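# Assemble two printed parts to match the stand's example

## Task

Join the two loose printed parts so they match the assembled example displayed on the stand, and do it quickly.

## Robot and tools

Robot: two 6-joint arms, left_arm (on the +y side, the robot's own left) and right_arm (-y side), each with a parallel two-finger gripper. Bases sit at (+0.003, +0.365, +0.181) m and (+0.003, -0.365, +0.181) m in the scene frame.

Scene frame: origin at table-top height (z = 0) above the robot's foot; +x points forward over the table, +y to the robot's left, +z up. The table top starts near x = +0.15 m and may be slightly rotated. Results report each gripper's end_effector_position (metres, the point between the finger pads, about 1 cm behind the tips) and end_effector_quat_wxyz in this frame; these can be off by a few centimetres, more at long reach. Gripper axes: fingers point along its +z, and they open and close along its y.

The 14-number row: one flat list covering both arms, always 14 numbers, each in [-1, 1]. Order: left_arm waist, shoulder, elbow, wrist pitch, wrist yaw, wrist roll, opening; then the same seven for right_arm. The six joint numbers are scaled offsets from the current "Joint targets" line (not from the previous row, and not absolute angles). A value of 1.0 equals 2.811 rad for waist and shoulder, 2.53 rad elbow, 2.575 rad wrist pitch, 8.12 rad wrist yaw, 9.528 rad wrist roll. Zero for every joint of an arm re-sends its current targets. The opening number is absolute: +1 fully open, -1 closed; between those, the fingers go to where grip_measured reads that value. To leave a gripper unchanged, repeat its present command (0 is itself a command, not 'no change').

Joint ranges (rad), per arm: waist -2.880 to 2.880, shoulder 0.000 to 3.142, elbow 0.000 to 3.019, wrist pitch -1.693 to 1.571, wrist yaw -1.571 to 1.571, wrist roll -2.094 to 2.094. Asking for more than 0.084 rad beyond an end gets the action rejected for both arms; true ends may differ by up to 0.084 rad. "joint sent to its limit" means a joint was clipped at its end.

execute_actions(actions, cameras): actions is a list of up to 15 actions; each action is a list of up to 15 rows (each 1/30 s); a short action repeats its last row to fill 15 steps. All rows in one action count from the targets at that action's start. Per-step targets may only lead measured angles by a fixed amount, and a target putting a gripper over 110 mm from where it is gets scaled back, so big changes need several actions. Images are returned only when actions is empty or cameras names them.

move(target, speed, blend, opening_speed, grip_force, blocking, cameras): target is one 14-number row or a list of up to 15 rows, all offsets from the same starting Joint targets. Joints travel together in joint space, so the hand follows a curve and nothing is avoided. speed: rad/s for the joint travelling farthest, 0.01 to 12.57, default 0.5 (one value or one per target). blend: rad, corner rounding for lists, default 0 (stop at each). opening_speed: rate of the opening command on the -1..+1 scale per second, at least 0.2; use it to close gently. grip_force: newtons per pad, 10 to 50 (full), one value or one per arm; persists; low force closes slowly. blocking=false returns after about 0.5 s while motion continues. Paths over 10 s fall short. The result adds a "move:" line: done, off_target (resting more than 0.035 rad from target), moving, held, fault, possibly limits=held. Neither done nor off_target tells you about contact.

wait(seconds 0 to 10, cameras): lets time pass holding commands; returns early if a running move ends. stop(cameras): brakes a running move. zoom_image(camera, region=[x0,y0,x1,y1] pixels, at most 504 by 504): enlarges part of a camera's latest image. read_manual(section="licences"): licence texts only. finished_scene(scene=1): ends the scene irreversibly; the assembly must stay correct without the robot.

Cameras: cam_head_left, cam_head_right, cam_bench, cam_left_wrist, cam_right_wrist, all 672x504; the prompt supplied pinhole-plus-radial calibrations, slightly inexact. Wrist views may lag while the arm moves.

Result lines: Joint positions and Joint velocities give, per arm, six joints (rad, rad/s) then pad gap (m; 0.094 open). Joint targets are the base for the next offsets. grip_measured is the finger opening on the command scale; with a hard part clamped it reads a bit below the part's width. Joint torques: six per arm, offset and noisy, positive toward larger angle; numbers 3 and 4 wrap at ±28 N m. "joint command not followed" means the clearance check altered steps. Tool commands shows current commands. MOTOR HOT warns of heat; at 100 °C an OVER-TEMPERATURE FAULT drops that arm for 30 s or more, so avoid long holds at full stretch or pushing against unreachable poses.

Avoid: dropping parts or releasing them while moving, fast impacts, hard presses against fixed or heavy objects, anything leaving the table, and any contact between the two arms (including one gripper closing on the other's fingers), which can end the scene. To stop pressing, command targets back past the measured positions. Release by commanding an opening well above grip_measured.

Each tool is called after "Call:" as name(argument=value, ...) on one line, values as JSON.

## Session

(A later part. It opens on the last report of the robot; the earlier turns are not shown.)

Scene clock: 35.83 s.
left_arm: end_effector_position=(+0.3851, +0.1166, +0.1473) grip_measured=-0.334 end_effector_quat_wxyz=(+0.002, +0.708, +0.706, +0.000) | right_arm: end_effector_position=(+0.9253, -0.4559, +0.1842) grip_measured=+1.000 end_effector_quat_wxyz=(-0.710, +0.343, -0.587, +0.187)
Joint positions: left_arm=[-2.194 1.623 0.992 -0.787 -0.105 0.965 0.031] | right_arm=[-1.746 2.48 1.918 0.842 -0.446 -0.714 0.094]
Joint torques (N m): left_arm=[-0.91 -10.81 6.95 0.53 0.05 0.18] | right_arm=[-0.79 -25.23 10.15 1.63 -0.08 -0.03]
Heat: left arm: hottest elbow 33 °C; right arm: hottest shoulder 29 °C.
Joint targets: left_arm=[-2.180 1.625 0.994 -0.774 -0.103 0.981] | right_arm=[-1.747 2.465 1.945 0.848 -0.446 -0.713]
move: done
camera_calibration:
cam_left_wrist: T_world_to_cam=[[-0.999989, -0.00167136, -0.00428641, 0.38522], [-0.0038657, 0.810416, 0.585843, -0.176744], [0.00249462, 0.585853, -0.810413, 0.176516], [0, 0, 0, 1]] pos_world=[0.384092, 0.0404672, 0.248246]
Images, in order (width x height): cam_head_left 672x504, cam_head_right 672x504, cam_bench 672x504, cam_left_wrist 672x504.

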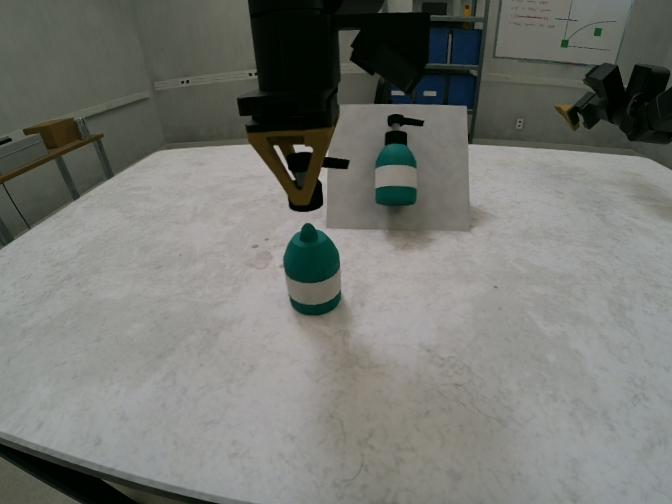

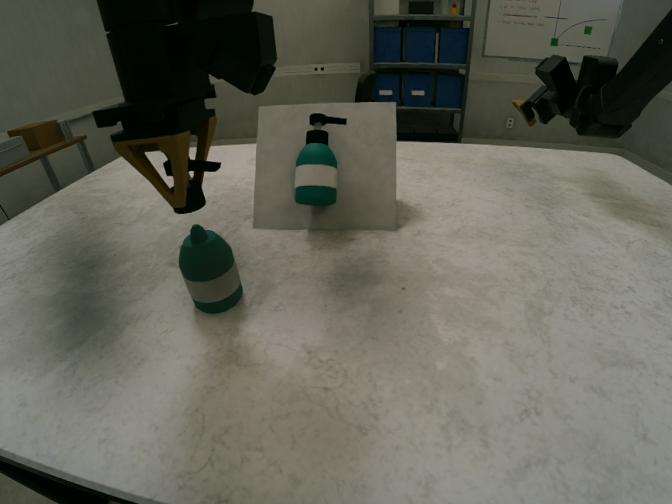

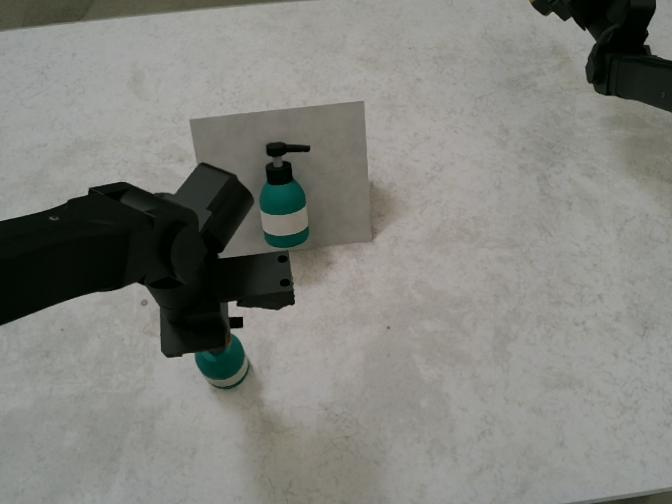

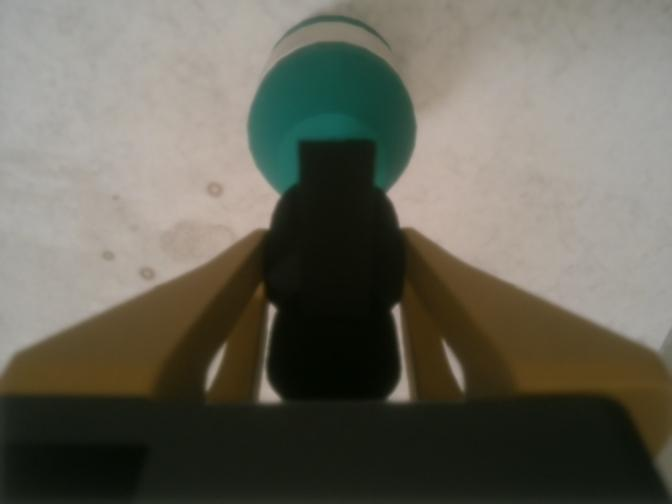

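Call:
move(target=[0.00285, 0.02063, -0.00474, 0.02602, 0.0002, 0.0007, -0.45, 0, 0, 0, 0, 0, 0, 1], speed=0.1, cameras=["cam_head_left", "cam_head_right", "cam_left_wrist"])

Scene clock: 38.13 s.
left_arm: end_effector_position=(+0.3877, +0.1159, +0.1225) grip_measured=-0.334 end_effector_quat_wxyz=(+0.004, +0.707, +0.707, +0.001) | right_arm: end_effector_position=(+0.9253, -0.4559, +0.1842) grip_measured=+1.000 end_effector_quat_wxyz=(-0.710, +0.343, -0.587, +0.187)
Joint positions: left_arm=[-2.186 1.677 0.982 -0.72 -0.104 0.972 0.031] | right_arm=[-1.746 2.48 1.918 0.842 -0.446 -0.714 0.094]
Joint torques (N m): left_arm=[-1.03 -10.58 6.31 0.58 0.06 0.18] | right_arm=[-0.56 -25.11 10.1 1.61 -0.05 -0.02]
Heat: left arm: hottest elbow 33 °C; right arm: hottest shoulder 30 °C.
Joint targets: left_arm=[-2.172 1.683 0.982 -0.708 -0.102 0.988] | right_arm=[-1.747 2.465 1.945 0.848 -0.446 -0.713]
move: done
camera_calibration:
cam_left_wrist: T_world_to_cam=[[-0.999969, -0.00346007, -0.00713499, 0.388211], [-0.00697494, 0.811838, 0.583841, -0.160325], [0.00377233, 0.583873, -0.811836, 0.156768], [0, 0, 0, 1]] pos_world=[0.386489, 0.0399688, 0.223645]
Images, in order (width x height): cam_head_left 672x504, cam_head_right 672x504, cam_left_wrist 672x504.

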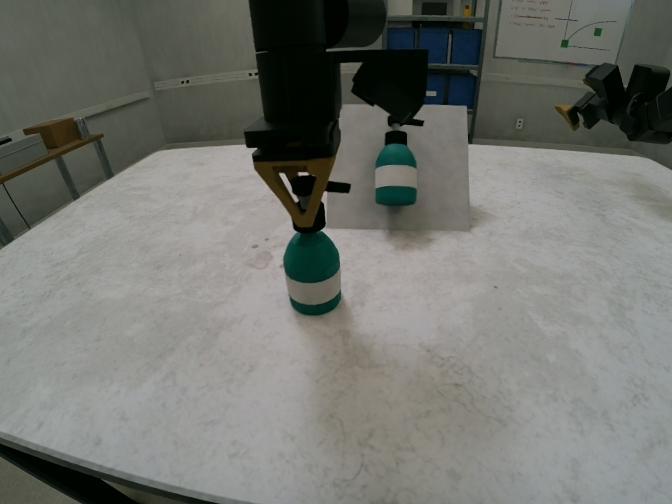

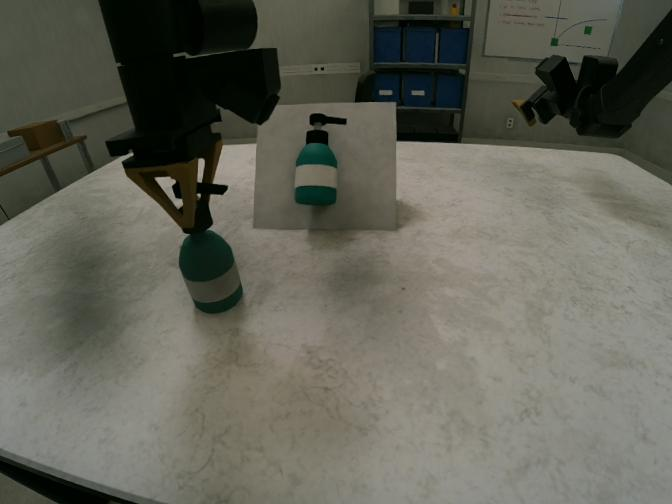

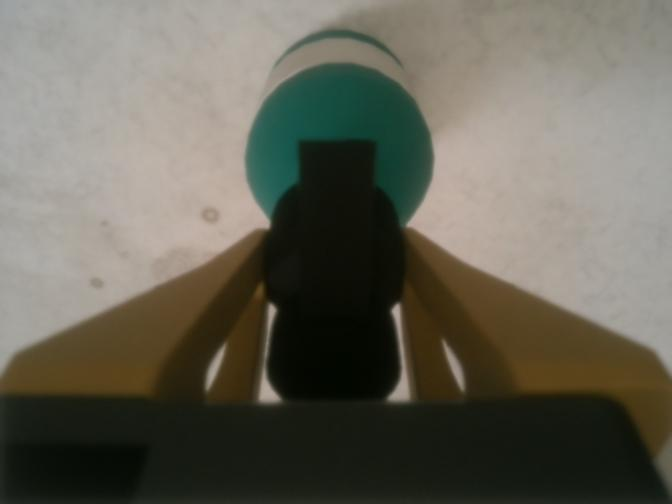

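Call:
zoom_image(camera="cam_head_left", region=[250, 150, 370, 325])

Call:
zoom_image(camera="cam_head_right", region=[140, 150, 260, 325])

Scaled by 2.880 from the camera's 672x504 image, which has a finer 960x720 frame.

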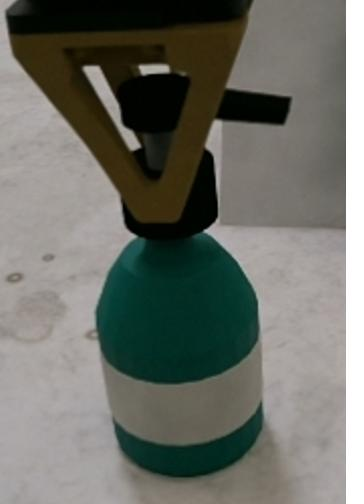

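Scaled by 2.880 from the camera's 672x504 image, which has a finer 960x720 frame.

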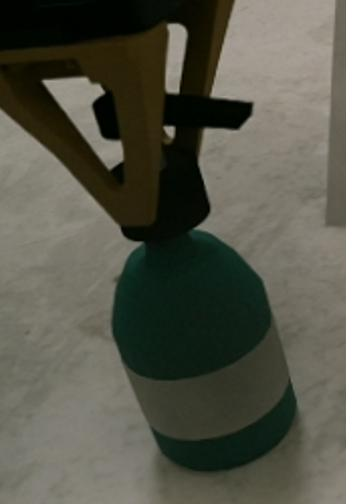

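Call:
move(target=[0.0014, 0.0096, -0.0028, 0.0105, 0, 0.0002, -0.45, 0, 0, 0, 0, 0, 0, 1], speed=0.05, cameras=["cam_head_left", "cam_head_right", "cam_left_wrist"])

Call:
zoom_image(camera="cam_head_left", region=[250, 150, 370, 325])

Call:
zoom_image(camera="cam_head_right", region=[140, 150, 260, 325])

Scene clock: 39.80 s.
left_arm: end_effector_position=(+0.3863, +0.1173, +0.1098) grip_measured=-0.334 end_effector_quat_wxyz=(+0.001, +0.707, +0.707, +0.000) | right_arm: end_effector_position=(+0.9253, -0.4559, +0.1842) grip_measured=+1.000 end_effector_quat_wxyz=(-0.710, +0.343, -0.587, +0.187)
Joint positions: left_arm=[-2.182 1.703 0.976 -0.692 -0.103 0.974 0.031] | right_arm=[-1.746 2.48 1.918 0.842 -0.446 -0.714 0.094]
Joint torques (N m): left_arm=[-1.03 -10.64 6.02 0.49 0.05 0.18] | right_arm=[-0.73 -25.41 10.13 1.5 -0.06 -0.02]
Heat: left arm: hottest elbow 33 °C; right arm: hottest shoulder 30 °C.
Joint targets: left_arm=[-2.168 1.710 0.975 -0.680 -0.101 0.989] | right_arm=[-1.747 2.465 1.945 0.848 -0.446 -0.713]
move: done
camera_calibration:
cam_left_wrist: T_world_to_cam=[[-0.999986, -0.00469961, -0.0022765, 0.38636], [-0.00514122, 0.809686, 0.586841, -0.154802], [-0.000914665, 0.586844, -0.809699, 0.146874], [0, 0, 0, 1]] pos_world=[0.385693, 0.0409648, 0.210647]
Images, in order (width x height): cam_head_left 672x504, cam_head_right 672x504, cam_left_wrist 672x504.

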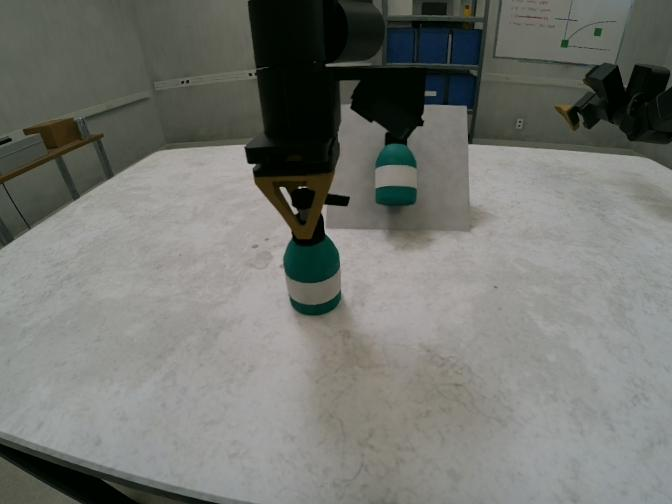

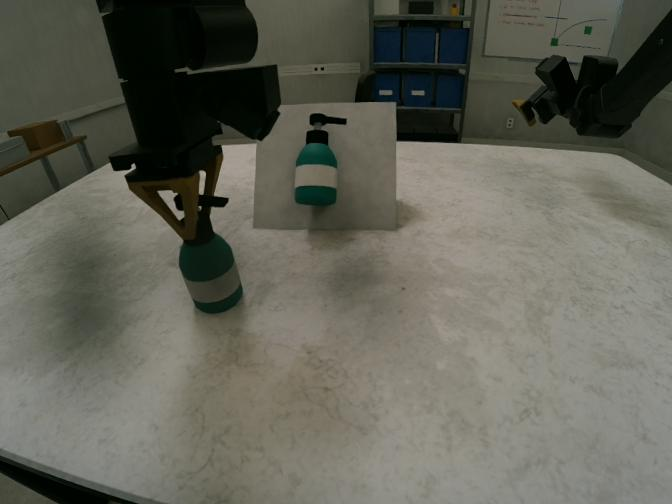

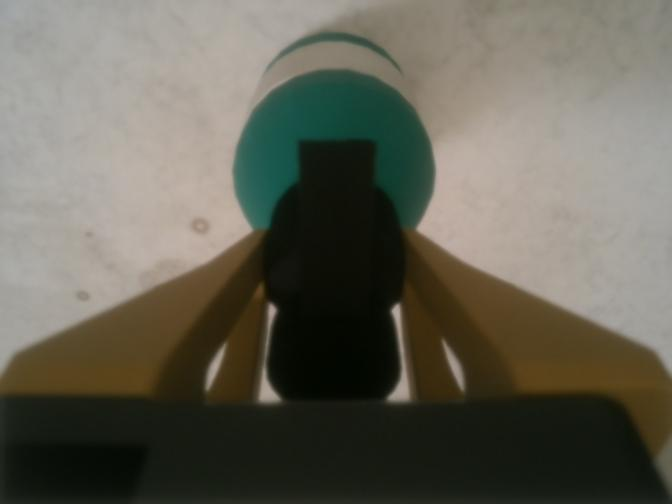

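Scaled by 2.880 from the camera's 672x504 image, which has a finer 960x720 frame.

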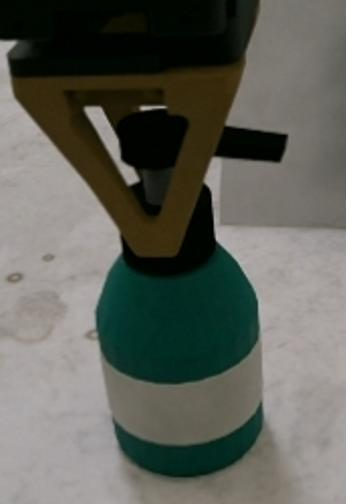

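Scaled by 2.880 from the camera's 672x504 image, which has a finer 960x720 frame.

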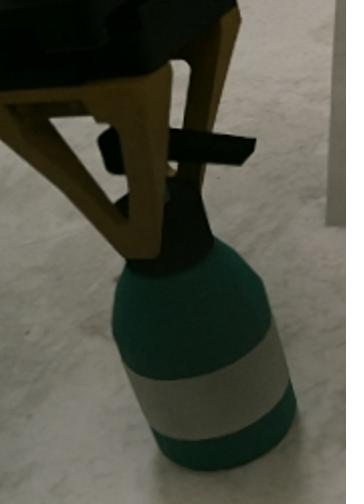

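Call:
move(target=[0.0003, 0.00295, -0.0006, 0.0040, 0, 0, -0.45, 0, 0, 0, 0, 0, 0, 1], speed=0.03, cameras=["cam_head_left", "cam_head_right"])

Call:
zoom_image(camera="cam_head_left", region=[250, 150, 370, 325])

Call:
zoom_image(camera="cam_head_right", region=[140, 150, 260, 325])

Scene clock: 41.00 s.
left_arm: end_effector_position=(+0.3869, +0.1168, +0.1080) grip_measured=-0.334 end_effector_quat_wxyz=(+0.002, +0.707, +0.707, +0.000) | right_arm: end_effector_position=(+0.9253, -0.4559, +0.1842) grip_measured=+1.000 end_effector_quat_wxyz=(-0.710, +0.343, -0.587, +0.187)
Joint positions: left_arm=[-2.182 1.707 0.976 -0.686 -0.103 0.974 0.031] | right_arm=[-1.746 2.48 1.918 0.842 -0.446 -0.714 0.094]
Joint torques (N m): left_arm=[-1.03 -10.4 5.91 0.64 0.03 0.18] | right_arm=[-0.79 -25.64 10.1 1.58 -0.09 -0.04]
Heat: left arm: hottest elbow 33 °C; right arm: hottest shoulder 30 °C.
Joint targets: left_arm=[-2.167 1.718 0.974 -0.670 -0.101 0.989] | right_arm=[-1.747 2.465 1.945 0.848 -0.446 -0.713]
move: done
Images, in order (width x height): cam_head_left 672x504, cam_head_right 672x504.

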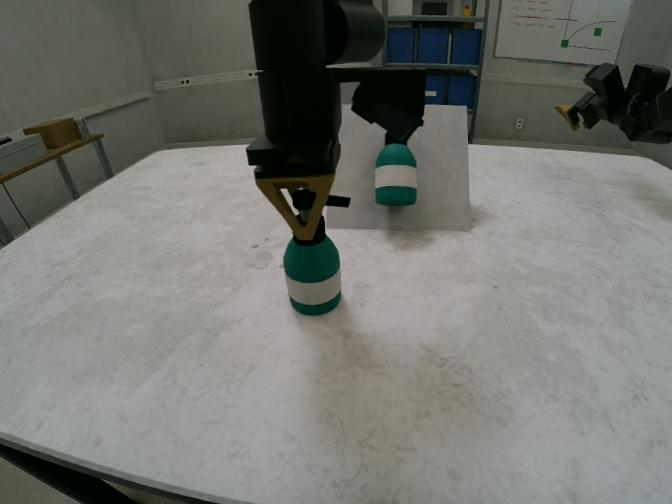

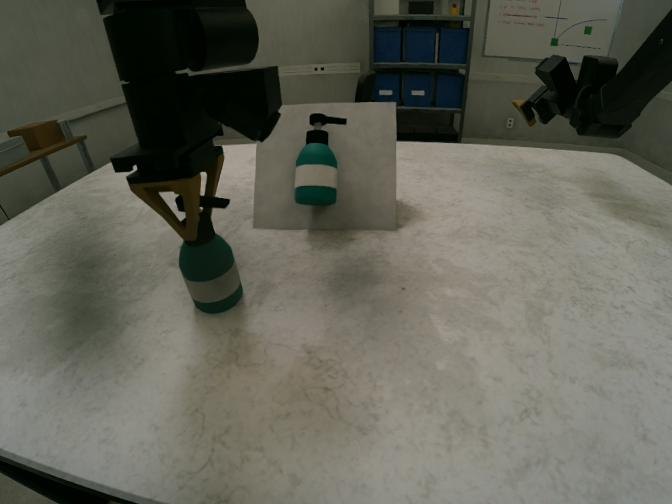

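Scaled by 2.880 from the camera's 672x504 image, which has a finer 960x720 frame.

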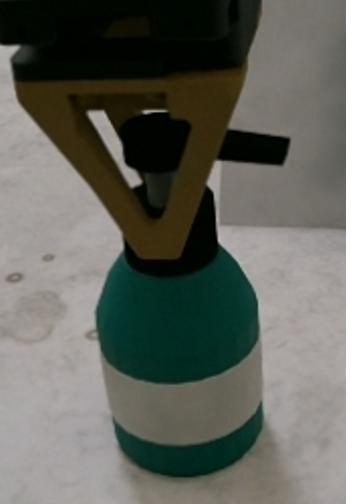

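Scaled by 2.880 from the camera's 672x504 image, which has a finer 960x720 frame.

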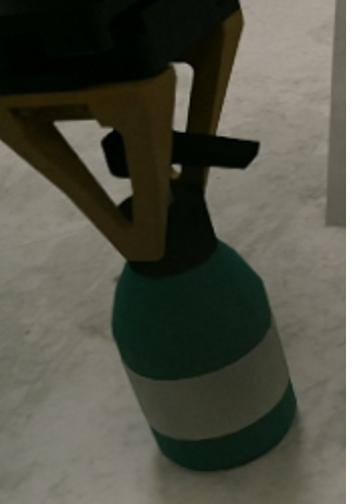

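Call:
move(target=[[0, 0, 0, 0, 0, 0, 0.35, 0, 0, 0, 0, 0, 0, 1], [0, -0.0690, 0.0360, -0.0971, 0, 0, 0.35, 0, 0, 0, 0, 0, 0, 1], [0.15, -0.0790, 0.0395, -0.1071, 0, 0, 0.35, 0, 0, 0, 0, 0, 0, 1]], speed=[0.3, 0.3, 0.8], blend=[0, 0.05, 0], opening_speed=1.0, cameras=["cam_head_left", "cam_head_right", "cam_bench", "cam_left_wrist"])

Call:
zoom_image(camera="cam_head_left", region=[250, 150, 370, 325])

Call:
zoom_image(camera="cam_head_right", region=[140, 150, 260, 325])

Call:
zoom_image(camera="cam_bench", region=[170, 280, 300, 410])

Scene clock: 45.07 s.
left_arm: end_effector_position=(+0.4491, +0.3091, +0.1876) grip_measured=+0.348 end_effector_quat_wxyz=(-0.031, +0.540, +0.841, +0.025) | right_arm: end_effector_position=(+0.9253, -0.4559, +0.1842) grip_measured=+1.000 end_effector_quat_wxyz=(-0.710, +0.343, -0.587, +0.187)
Joint positions: left_arm=[-1.745 1.517 1.024 -0.936 -0.102 0.975 0.063] | right_arm=[-1.746 2.48 1.918 0.842 -0.446 -0.714 0.094]
Joint torques (N m): left_arm=[-1.03 -11.81 11.4 -0.36 -0.08 0.18] | right_arm=[-0.67 -25.23 10.1 1.66 -0.08 0]
Heat: left arm: hottest elbow 33 °C; right arm: hottest shoulder 30 °C.
Joint targets: left_arm=[-1.745 1.496 1.073 -0.946 -0.102 0.989] | right_arm=[-1.747 2.465 1.945 0.848 -0.446 -0.713]
move: off_target (left_arm); left_arm: the elbow is farthest, 0.050 rad from its target
camera_calibration:
cam_left_wrist: T_world_to_cam=[[-0.907485, -0.419961, -0.0101805, 0.538608], [-0.325053, 0.686637, 0.650285, -0.185659], [-0.266104, 0.593433, -0.759622, 0.205023], [0, 0, 0, 1]] pos_world=[0.482987, 0.232008, 0.281955]
Images, in order (width x height): cam_head_left 672x504, cam_head_right 672x504, cam_bench 672x504, cam_left_wrist 672x504.

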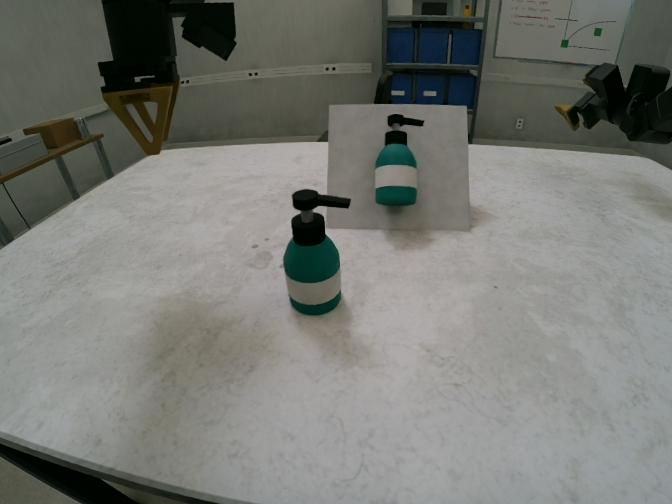

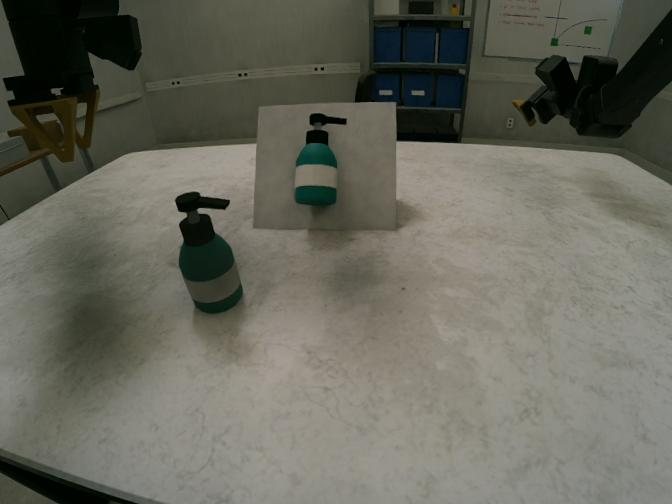

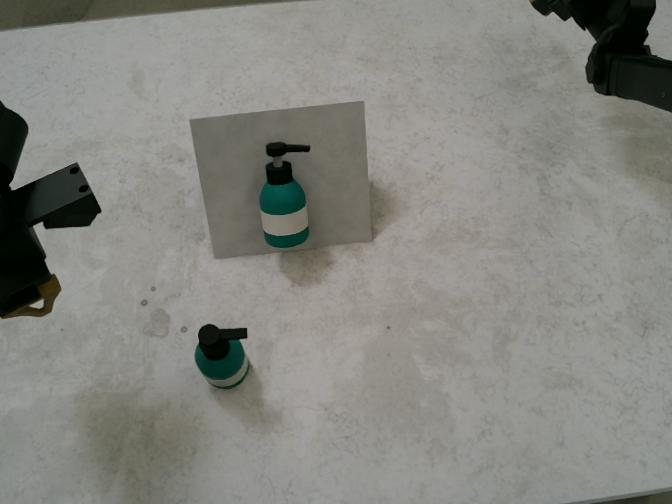

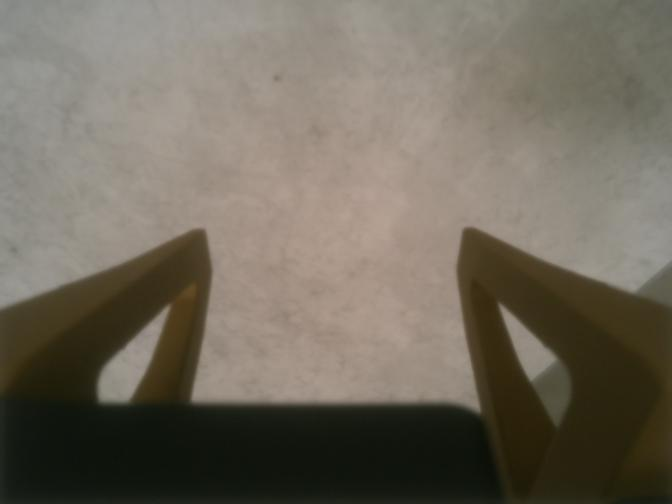

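Scaled by 2.880 from the camera's 672x504 image, which has a finer 960x720 frame.

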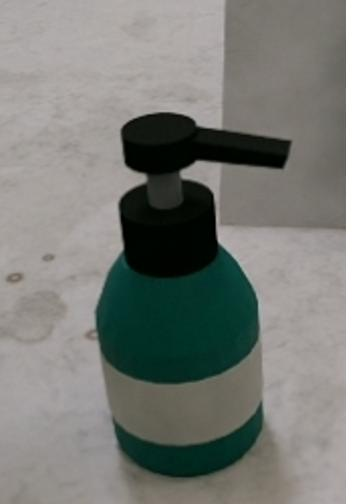

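Scaled by 2.880 from the camera's 672x504 image, which has a finer 960x720 frame.

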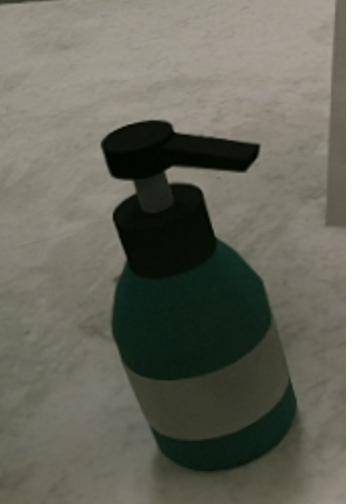

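Scaled by 3.877 from the camera's 672x504 image, which has a finer 960x720 frame.

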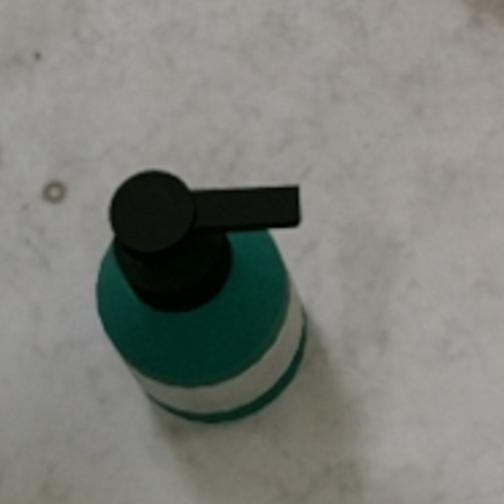

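Call:
finished_scene()

The scene is finished: the task was done.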